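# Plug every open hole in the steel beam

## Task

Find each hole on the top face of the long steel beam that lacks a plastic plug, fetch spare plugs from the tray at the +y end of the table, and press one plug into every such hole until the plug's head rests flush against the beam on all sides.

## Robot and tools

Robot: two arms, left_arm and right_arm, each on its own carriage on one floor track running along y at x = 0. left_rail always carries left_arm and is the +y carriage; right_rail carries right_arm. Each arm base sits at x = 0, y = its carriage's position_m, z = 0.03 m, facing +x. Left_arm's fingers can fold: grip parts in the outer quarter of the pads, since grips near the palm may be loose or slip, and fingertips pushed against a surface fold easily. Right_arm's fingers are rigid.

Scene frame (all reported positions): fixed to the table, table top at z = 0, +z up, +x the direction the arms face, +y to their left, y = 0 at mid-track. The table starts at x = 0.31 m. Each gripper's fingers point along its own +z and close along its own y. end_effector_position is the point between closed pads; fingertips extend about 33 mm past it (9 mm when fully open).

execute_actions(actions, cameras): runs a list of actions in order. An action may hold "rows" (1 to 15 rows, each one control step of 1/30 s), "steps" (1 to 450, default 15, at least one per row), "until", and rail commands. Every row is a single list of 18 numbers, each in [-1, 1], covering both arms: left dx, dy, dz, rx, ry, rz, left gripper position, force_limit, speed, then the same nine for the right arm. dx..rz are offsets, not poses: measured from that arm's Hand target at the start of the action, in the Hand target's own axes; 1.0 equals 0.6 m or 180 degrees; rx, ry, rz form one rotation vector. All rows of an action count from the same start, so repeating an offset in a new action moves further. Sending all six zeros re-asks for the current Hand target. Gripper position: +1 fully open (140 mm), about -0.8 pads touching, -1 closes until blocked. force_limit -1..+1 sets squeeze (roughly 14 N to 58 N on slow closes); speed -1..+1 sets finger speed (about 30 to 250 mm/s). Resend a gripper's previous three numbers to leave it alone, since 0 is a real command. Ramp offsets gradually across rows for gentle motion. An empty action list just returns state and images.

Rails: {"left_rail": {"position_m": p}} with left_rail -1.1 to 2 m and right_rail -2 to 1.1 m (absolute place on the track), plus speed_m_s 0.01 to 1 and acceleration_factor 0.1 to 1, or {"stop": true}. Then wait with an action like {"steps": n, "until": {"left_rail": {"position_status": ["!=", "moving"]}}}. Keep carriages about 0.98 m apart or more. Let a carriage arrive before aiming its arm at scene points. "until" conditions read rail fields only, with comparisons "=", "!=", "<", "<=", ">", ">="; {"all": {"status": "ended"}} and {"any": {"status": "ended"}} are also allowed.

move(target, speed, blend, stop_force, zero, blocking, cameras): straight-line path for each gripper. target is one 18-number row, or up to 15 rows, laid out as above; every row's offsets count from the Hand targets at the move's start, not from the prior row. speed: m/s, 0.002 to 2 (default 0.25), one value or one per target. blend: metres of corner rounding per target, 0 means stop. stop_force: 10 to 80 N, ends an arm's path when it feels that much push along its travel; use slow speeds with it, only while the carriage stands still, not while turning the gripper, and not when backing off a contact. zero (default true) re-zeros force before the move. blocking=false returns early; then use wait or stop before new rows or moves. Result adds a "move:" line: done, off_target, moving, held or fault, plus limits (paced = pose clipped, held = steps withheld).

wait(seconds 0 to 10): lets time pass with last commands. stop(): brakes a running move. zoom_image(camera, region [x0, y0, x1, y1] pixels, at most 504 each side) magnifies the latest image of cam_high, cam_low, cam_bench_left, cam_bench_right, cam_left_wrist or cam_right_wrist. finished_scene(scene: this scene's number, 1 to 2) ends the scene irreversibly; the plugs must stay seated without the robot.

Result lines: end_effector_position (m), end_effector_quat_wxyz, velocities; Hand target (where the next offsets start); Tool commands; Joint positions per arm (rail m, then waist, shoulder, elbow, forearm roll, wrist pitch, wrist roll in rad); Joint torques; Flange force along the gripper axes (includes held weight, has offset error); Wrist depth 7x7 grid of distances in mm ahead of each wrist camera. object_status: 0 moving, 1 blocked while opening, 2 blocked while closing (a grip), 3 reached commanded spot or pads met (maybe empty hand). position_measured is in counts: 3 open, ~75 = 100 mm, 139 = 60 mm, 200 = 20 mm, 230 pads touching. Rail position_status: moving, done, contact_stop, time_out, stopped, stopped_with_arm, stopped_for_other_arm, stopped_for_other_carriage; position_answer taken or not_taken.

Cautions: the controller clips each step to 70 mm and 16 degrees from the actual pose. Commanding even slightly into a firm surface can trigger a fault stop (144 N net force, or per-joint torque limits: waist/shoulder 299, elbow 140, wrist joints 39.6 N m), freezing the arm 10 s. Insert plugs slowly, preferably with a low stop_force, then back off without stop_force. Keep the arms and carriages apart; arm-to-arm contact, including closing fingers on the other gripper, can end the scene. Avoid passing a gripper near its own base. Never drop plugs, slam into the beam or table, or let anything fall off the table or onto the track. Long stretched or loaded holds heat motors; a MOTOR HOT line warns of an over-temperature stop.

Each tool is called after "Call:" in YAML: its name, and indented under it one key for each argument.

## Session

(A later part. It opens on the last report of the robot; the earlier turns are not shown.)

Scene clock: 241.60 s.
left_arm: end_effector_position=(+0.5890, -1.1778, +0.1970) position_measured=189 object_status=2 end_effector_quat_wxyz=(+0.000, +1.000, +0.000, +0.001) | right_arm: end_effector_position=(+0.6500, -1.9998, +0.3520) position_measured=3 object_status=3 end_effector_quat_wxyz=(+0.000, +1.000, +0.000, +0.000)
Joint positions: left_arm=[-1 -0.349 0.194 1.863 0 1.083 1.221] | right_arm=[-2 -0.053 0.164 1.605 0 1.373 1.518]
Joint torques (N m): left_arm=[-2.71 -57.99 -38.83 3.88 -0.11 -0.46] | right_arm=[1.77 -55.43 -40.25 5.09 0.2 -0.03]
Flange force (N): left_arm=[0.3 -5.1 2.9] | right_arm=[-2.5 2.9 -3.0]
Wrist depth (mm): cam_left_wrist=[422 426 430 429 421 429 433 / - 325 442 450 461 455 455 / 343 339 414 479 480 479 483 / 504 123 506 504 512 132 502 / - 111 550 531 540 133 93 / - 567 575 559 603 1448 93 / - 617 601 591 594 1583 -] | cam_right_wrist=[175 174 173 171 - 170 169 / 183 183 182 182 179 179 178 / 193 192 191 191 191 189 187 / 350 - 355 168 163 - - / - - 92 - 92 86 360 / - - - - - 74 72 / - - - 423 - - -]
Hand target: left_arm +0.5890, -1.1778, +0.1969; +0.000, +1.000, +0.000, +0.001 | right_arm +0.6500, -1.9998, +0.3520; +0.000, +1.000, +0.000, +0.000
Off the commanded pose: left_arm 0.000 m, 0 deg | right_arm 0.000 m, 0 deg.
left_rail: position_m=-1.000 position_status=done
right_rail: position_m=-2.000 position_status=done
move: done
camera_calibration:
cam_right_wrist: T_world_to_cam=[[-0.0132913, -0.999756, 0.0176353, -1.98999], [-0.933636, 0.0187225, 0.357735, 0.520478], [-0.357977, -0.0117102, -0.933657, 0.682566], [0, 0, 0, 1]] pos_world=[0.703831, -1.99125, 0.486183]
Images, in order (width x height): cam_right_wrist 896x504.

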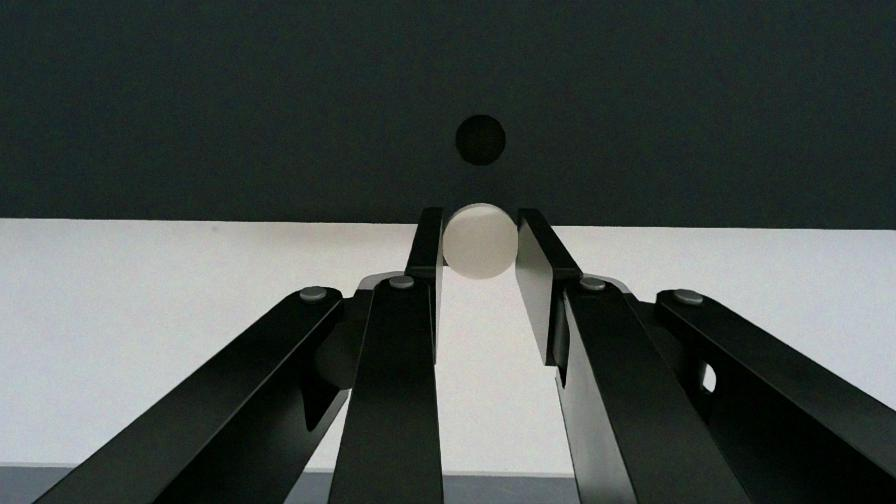

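Call:
move:
  target: [0.055,0,0,0,0,0,-1,-0.5,-1,0,0,0,0,0,0,1,1,1]
  speed: 0.1
  cameras: []

Call:
move:
  target: [0,0,0.0375,0,0,0,-1,-0.5,-1,0,0,0,0,0,0,1,1,1]
  speed: 0.02
  stop_force: 20
  cameras: ["cam_right_wrist"]

Scene clock: 246.00 s.
left_arm: end_effector_position=(+0.6220, -1.1778, +0.1970) position_measured=189 object_status=2 end_effector_quat_wxyz=(+0.000, +1.000, +0.000, +0.001) | right_arm: end_effector_position=(+0.6500, -1.9998, +0.3520) position_measured=3 object_status=3 end_effector_quat_wxyz=(+0.000, +1.000, +0.000, +0.000)
Joint positions: left_arm=[-1 -0.332 0.241 1.803 0 1.096 1.239] | right_arm=[-2 -0.053 0.164 1.605 0 1.373 1.518]
Joint torques (N m): left_arm=[-2.86 -63.26 -38.99 3.9 -0.19 -0.41] | right_arm=[1.76 -55.58 -40.38 5.08 0.26 -0.05]
Flange force (N): left_arm=[0.6 -4.7 2.6] | right_arm=[-2.1 3.0 -2.3]
Wrist depth (mm): cam_left_wrist=[427 427 429 427 428 433 430 / 320 323 441 455 452 456 459 / - - 359 479 478 484 493 / 501 121 507 509 510 132 490 / - 111 541 542 546 132 93 / - 574 574 574 570 618 93 / - - 604 597 588 1562 -] | cam_right_wrist=[174 175 173 171 171 171 168 / 184 182 181 180 177 180 178 / 192 191 191 189 189 185 185 / 204 205 200 148 162 - 200 / 368 373 91 98 92 81 203 / - - - 403 - 74 72 / - - - - - - -]
Hand target: left_arm +0.6220, -1.1778, +0.1970; +0.000, +1.000, +0.000, +0.001 | right_arm +0.6500, -1.9998, +0.3520; +0.000, +1.000, +0.000, +0.000
Off the commanded pose: left_arm 0.000 m, 0 deg | right_arm 0.000 m, 0 deg.
left_rail: position_m=-1.000 position_status=done
right_rail: position_m=-2.000 position_status=done
move: done
No camera images: "cameras" was empty.

Scene clock: 247.70 s.
left_arm: end_effector_position=(+0.6220, -1.1778, +0.1747) position_measured=189 object_status=2 end_effector_quat_wxyz=(+0.000, +1.000, +0.000, +0.001) | right_arm: end_effector_position=(+0.6500, -1.9998, +0.3520) position_measured=3 object_status=3 end_effector_quat_wxyz=(+0.000, +1.000, +0.000, +0.000)
Joint positions: left_arm=[-1 -0.332 0.259 1.825 0 1.056 1.239] | right_arm=[-2 -0.053 0.164 1.605 0 1.373 1.518]
Joint torques (N m): left_arm=[-0.22 -42.92 -22.73 5.09 -0.09 -0.41] | right_arm=[1.47 -55.25 -40.55 5.15 0.23 -0.01]
Flange force (N): left_arm=[-1.8 -1.4 -29.5] | right_arm=[-3.0 2.5 -2.3]
Wrist depth (mm): cam_left_wrist=[429 426 429 429 427 432 433 / 326 326 439 452 453 454 456 / 341 338 360 478 481 487 482 / 504 123 510 506 512 133 505 / - 111 541 545 542 133 93 / - 554 571 579 - 1397 93 / - 652 595 592 594 1573 -] | cam_right_wrist=[155 153 153 152 152 149 149 / 161 161 159 159 159 159 157 / 172 170 169 167 166 166 165 / 180 180 178 133 163 175 174 / 351 185 92 184 92 86 182 / - - - - - 74 72 / - - - - - - -]
Hand target: left_arm +0.6220, -1.1778, +0.1747; +0.000, +1.000, +0.000, +0.001 | right_arm +0.6500, -1.9998, +0.3520; +0.000, +1.000, +0.000, +0.000
Off the commanded pose: left_arm 0.000 m, 0 deg | right_arm 0.000 m, 0 deg.
left_rail: position_m=-1.000 position_status=done
right_rail: position_m=-2.000 position_status=done
move: contact (left_arm)
camera_calibration:
cam_right_wrist: T_world_to_cam=[[-0.0132913, -0.999756, 0.0176353, -1.98999], [-0.933636, 0.0187225, 0.357735, 0.520478], [-0.357977, -0.0117102, -0.933657, 0.682566], [0, 0, 0, 1]] pos_world=[0.703831, -1.99125, 0.486183]
Images, in order (width x height): cam_right_wrist 896x504.

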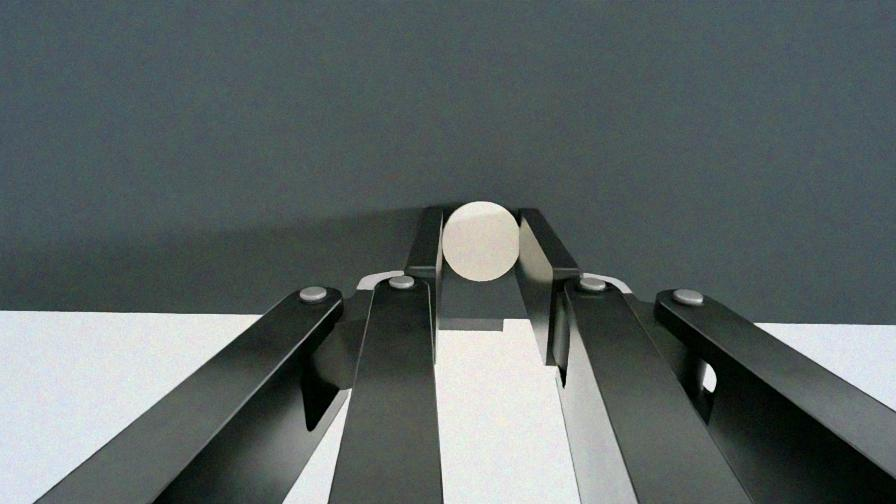

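Call:
execute_actions:
  actions:
    - {"rows":[[0,0,-0.002,0,0,0,-0.3,0,-1,0,0,0,0,0,0,1,1,1]],"steps":45}
  cameras: []

Call:
move:
  target: [0.004,0,-0.06,0,0,0,-0.3,0,-1,0,0,0,0,0,0,1,1,1]
  speed: 0.1
  cameras: []

Call:
execute_actions:
  actions:
    - {"rows":[[0,0,0,0,0,0,-1,0,0,0,0,0,0,0,0,1,1,1]],"steps":30}
  cameras: []

Call:
move:
  target: [0,0,0.075,0,0,0,-1,0,0,0,0,0,0,0,0,1,1,1]
  speed: 0.02
  stop_force: 70
  cameras: []

Call:
move:
  target: [-0.06,0,-0.09,0,0,0,-1,0,0,0,0,0,0,0,0,1,1,1]
  speed: 0.15

Call:
zoom_image:
  camera: "cam_bench_right"
  region: [380, 220, 896, 380]

Scene clock: 259.43 s.
left_arm: end_effector_position=(+0.6220, -1.1778, +0.1759) position_measured=167 object_status=3 end_effector_quat_wxyz=(+0.000, +1.000, +0.000, +0.001) | right_arm: end_effector_position=(+0.6500, -1.9998, +0.3520) position_measured=3 object_status=3 end_effector_quat_wxyz=(+0.000, +1.000, +0.000, +0.000)
Joint positions: left_arm=[-1 -0.332 0.258 1.824 0 1.058 1.239] | right_arm=[-2 -0.053 0.164 1.605 0 1.373 1.518]
Joint torques (N m): left_arm=[-2.74 -64.02 -38.35 3.85 -0.16 -0.44] | right_arm=[2.04 -55.57 -40.19 5.06 0.18 -0.04]
Flange force (N): left_arm=[0.5 -4.7 2.8] | right_arm=[-1.8 3.5 -2.5]
Wrist depth (mm): cam_left_wrist=[426 426 428 430 431 429 435 / 325 324 446 453 451 453 458 / - 340 - 480 478 480 482 / 503 121 507 519 503 132 507 / - 111 542 543 557 124 93 / - 571 592 607 568 620 94 / - - 601 598 601 1542 -] | cam_right_wrist=[154 154 153 153 152 153 150 / 162 162 160 160 157 158 158 / 172 171 170 168 171 - 165 / 180 181 177 167 165 175 177 / - 91 92 186 114 86 183 / - - - - - 77 72 / - - - - - - -]
Hand target: left_arm +0.6220, -1.1778, +0.1759; +0.000, +1.000, +0.000, +0.001 | right_arm +0.6500, -1.9998, +0.3520; +0.000, +1.000, +0.000, +0.000
Off the commanded pose: left_arm 0.000 m, 0 deg | right_arm 0.000 m, 0 deg.
left_rail: position_m=-1.000 position_status=done
right_rail: position_m=-2.000 position_status=done
No camera images: "cameras" was empty.

Scene clock: 260.20 s.
left_arm: end_effector_position=(+0.6244, -1.1778, +0.2119) position_measured=167 object_status=3 end_effector_quat_wxyz=(+0.000, +1.000, +0.000, +0.000) | right_arm: end_effector_position=(+0.6500, -1.9998, +0.3520) position_measured=3 object_status=3 end_effector_quat_wxyz=(+0.000, +1.000, +0.000, +0.000)
Joint positions: left_arm=[-1 -0.331 0.234 1.783 0 1.124 1.24] | right_arm=[-2 -0.053 0.164 1.605 0 1.373 1.518]
Joint torques (N m): left_arm=[-2.86 -62.79 -39.73 3.97 -0.13 -0.44] | right_arm=[2.22 -55.25 -40.37 5.09 0.21 0]
Flange force (N): left_arm=[-0.1 -5.0 2.8] | right_arm=[-3.3 3.7 -3.0]
Wrist depth (mm): cam_left_wrist=[427 426 427 427 429 426 436 / 330 326 442 455 452 455 457 / 342 339 359 479 480 482 484 / 504 123 507 510 510 132 504 / - 111 535 543 545 124 93 / - 547 568 555 592 1457 93 / - 673 592 588 667 1573 -] | cam_right_wrist=[188 187 187 187 187 185 185 / 197 197 196 195 194 - 191 / 207 210 - 203 - 203 - / 220 218 215 215 164 215 213 / - 81 92 122 114 86 372 / - - - - - 77 72 / - - - - - - -]
Hand target: left_arm +0.6244, -1.1778, +0.2119; +0.000, +1.000, +0.000, +0.001 | right_arm +0.6500, -1.9998, +0.3520; +0.000, +1.000, +0.000, +0.000
Off the commanded pose: left_arm 0.000 m, 0 deg | right_arm 0.000 m, 0 deg.
left_rail: position_m=-1.000 position_status=done
right_rail: position_m=-2.000 position_status=done
move: done
No camera images: "cameras" was empty.

Scene clock: 261.40 s.
left_arm: end_effector_position=(+0.6244, -1.1778, +0.2119) position_measured=233 object_status=3 end_effector_quat_wxyz=(+0.000, +1.000, +0.000, +0.001) | right_arm: end_effector_position=(+0.6500, -1.9998, +0.3520) position_measured=3 object_status=3 end_effector_quat_wxyz=(+0.000, +1.000, +0.000, +0.000)
Joint positions: left_arm=[-1 -0.331 0.234 1.783 0 1.124 1.24] | right_arm=[-2 -0.053 0.164 1.605 0 1.373 1.518]
Joint torques (N m): left_arm=[-3.26 -62.88 -39.63 3.98 -0.19 -0.42] | right_arm=[1.47 -55.2 -40.05 5.03 0.23 -0.05]
Flange force (N): left_arm=[0.5 -5.3 2.7] | right_arm=[-2.4 2.1 -3.1]
Wrist depth (mm): cam_left_wrist=[425 427 428 431 429 433 433 / 323 324 446 449 457 454 456 / 340 336 360 482 481 485 482 / 503 123 497 506 504 132 510 / - 111 551 539 540 132 93 / - 567 567 572 601 1475 94 / - 662 601 584 594 1503 -] | cam_right_wrist=[188 188 186 189 185 186 184 / 197 197 195 195 196 192 - / 208 207 206 202 202 - - / 222 219 218 211 214 213 - / 395 - - 86 94 - 396 / 408 - 72 69 - - 401 / - - 68 - - 70 -]
Hand target: left_arm +0.6244, -1.1778, +0.2119; +0.000, +1.000, +0.000, +0.001 | right_arm +0.6500, -1.9998, +0.3520; +0.000, +1.000, +0.000, +0.000
Off the commanded pose: left_arm 0.000 m, 0 deg | right_arm 0.000 m, 0 deg.
left_rail: position_m=-1.000 position_status=done
right_rail: position_m=-2.000 position_status=done
No camera images: "cameras" was empty.

Scene clock: 264.17 s.
left_arm: end_effector_position=(+0.6245, -1.1778, +0.1789) position_measured=233 object_status=3 end_effector_quat_wxyz=(+0.000, +1.000, +0.000, +0.001) | right_arm: end_effector_position=(+0.6500, -1.9998, +0.3520) position_measured=3 object_status=3 end_effector_quat_wxyz=(+0.000, +1.000, +0.000, +0.000)
Joint positions: left_arm=[-1 -0.331 0.259 1.817 0 1.065 1.24] | right_arm=[-2 -0.053 0.164 1.605 0 1.373 1.518]
Joint torques (N m): left_arm=[-4.96 1.31 -7.36 3.29 -10.02 -0.43] | right_arm=[1.94 -55.25 -40.39 5.07 0.24 0.05]
Flange force (N): left_arm=[-28.1 -16.7 -97.9] | right_arm=[-2.9 3.3 -2.6]
Wrist depth (mm): cam_left_wrist=[428 426 429 429 426 430 427 / 329 324 442 453 451 453 460 / 329 338 423 482 483 490 483 / 501 120 510 509 492 132 509 / - 111 537 540 551 124 93 / - 575 567 575 595 1389 93 / - 628 578 592 597 1542 -] | cam_right_wrist=[158 158 157 155 155 155 154 / 166 166 163 164 162 160 163 / 176 175 176 172 171 174 172 / 185 184 183 179 180 182 179 / 358 194 190 86 94 187 - / - - 72 69 - - 356 / - - 68 - - 70 -]
Hand target: left_arm +0.6245, -1.1778, +0.1789; +0.000, +1.000, +0.000, +0.001 (not the last commanded pose) | right_arm +0.6500, -1.9998, +0.3520; +0.000, +1.000, +0.000, +0.000
Off the commanded pose: left_arm 0.012 m, 0 deg | right_arm 0.000 m, 0 deg.
left_rail: position_m=-1.000 position_status=done
right_rail: position_m=-2.000 position_status=done
move: contact (left_arm)
No camera images: "cameras" was empty.

Scene clock: 264.93 s.
left_arm: end_effector_position=(+0.5884, -1.1778, +0.2328) position_measured=233 object_status=3 end_effector_quat_wxyz=(+0.000, +1.000, +0.000, +0.001) | right_arm: end_effector_position=(+0.6500, -1.9998, +0.3520) position_measured=3 object_status=3 end_effector_quat_wxyz=(+0.000, +1.000, +0.000, +0.000)
Joint positions: left_arm=[-1 -0.35 0.167 1.825 0 1.148 1.221] | right_arm=[-2 -0.053 0.164 1.605 0 1.373 1.518]
Joint torques (N m): left_arm=[-2.73 -56.54 -40.12 4.02 -0.13 -0.44] | right_arm=[1.62 -55.23 -40.26 5.11 0.22 0.01]
Flange force (N): left_arm=[0.5 -5.2 2.9] | right_arm=[-2.8 2.7 -2.6]
Wrist depth (mm): cam_left_wrist=[424 427 428 430 429 433 438 / 328 326 443 451 451 453 456 / 335 336 363 481 483 484 488 / 502 121 504 511 506 132 509 / - 111 540 542 537 124 93 / - 571 576 582 545 1431 93 / - 630 567 594 589 1532 -] | cam_right_wrist=[208 207 208 204 204 200 204 / 218 218 216 214 217 218 212 / 231 229 225 227 - 225 226 / 400 396 - 133 - 387 383 / 412 412 - 86 94 396 388 / 454 - 72 69 - - - / - - 68 - - 70 -]
Hand target: left_arm +0.5885, -1.1778, +0.2328; +0.000, +1.000, +0.000, +0.001 | right_arm +0.6500, -1.9998, +0.3520; +0.000, +1.000, +0.000, +0.000
Off the commanded pose: left_arm 0.000 m, 0 deg | right_arm 0.000 m, 0 deg.
left_rail: position_m=-1.000 position_status=done
right_rail: position_m=-2.000 position_status=done
move: done
camera_calibration:
cam_left_wrist: T_world_to_cam=[[-0.00399442, -0.999957, -0.00842499, -1.16692], [-0.949522, 0.00114994, 0.313698, 0.494328], [-0.313674, 0.00925275, -0.949486, 0.556122], [0, 0, 0, 1]] pos_world=[0.639156, -1.17258, 0.363129]
cam_right_wrist: T_world_to_cam=[[-0.0132913, -0.999756, 0.0176353, -1.98999], [-0.933636, 0.0187225, 0.357735, 0.520478], [-0.357977, -0.0117102, -0.933657, 0.682566], [0, 0, 0, 1]] pos_world=[0.703831, -1.99125, 0.486183]

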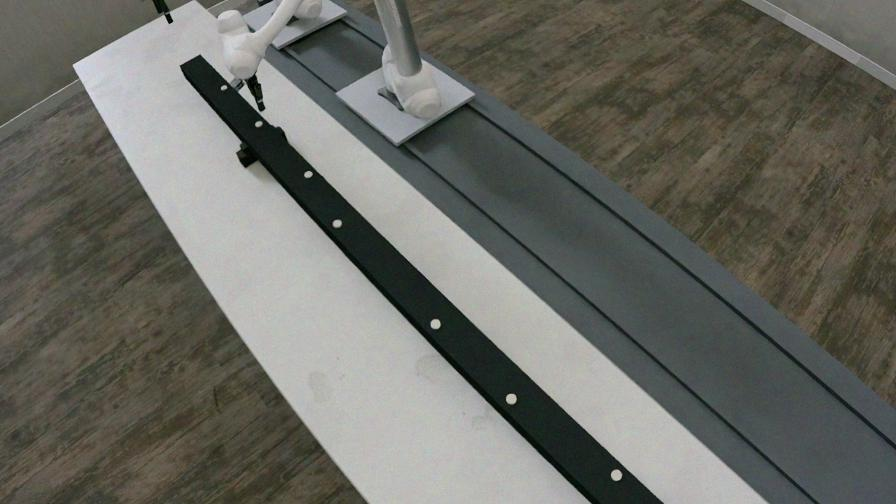

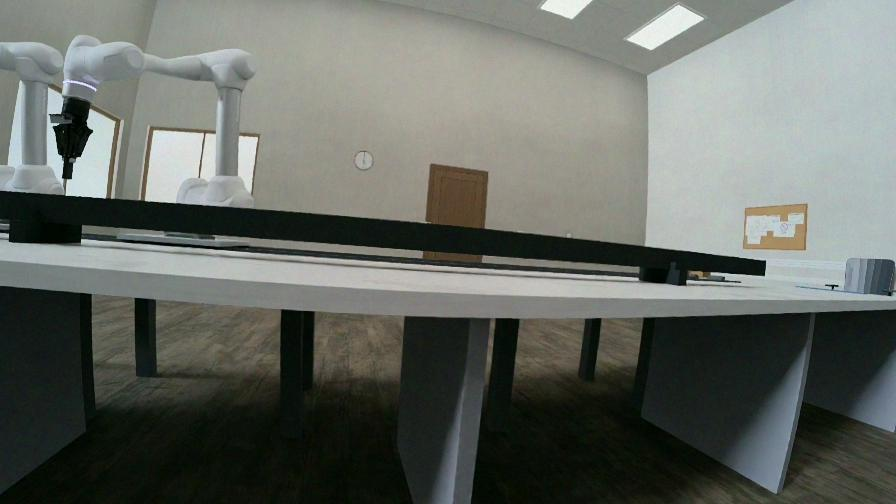

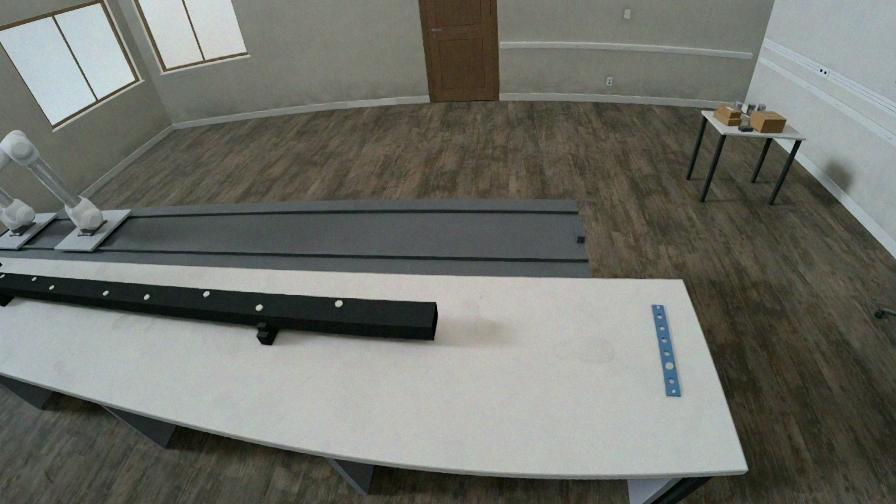

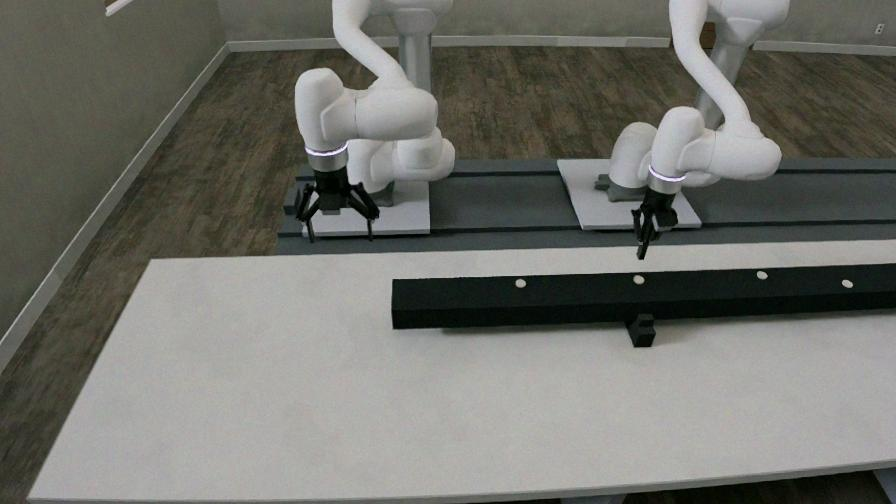

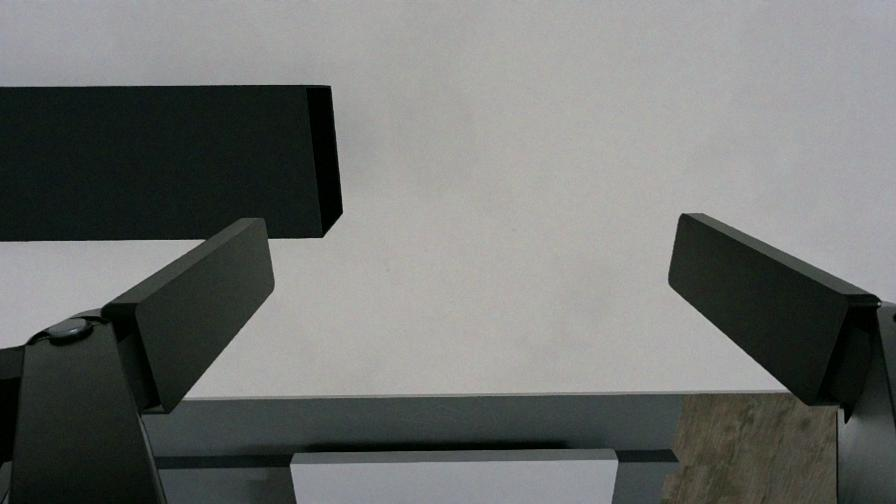

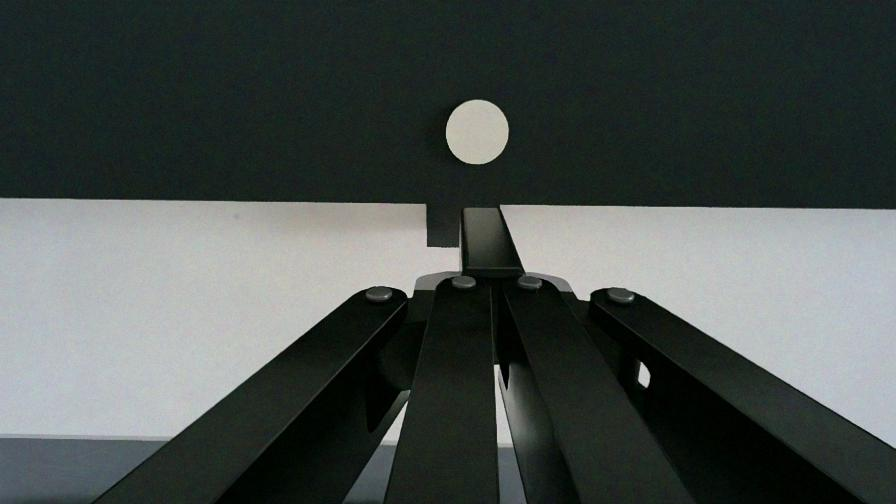

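Region (380, 220, 896, 380) is 516x160 pixels. A region can be at most 504 by 504 pixels.

Call:
finished_scene:
  scene: 1

The scene is finished: the task was done.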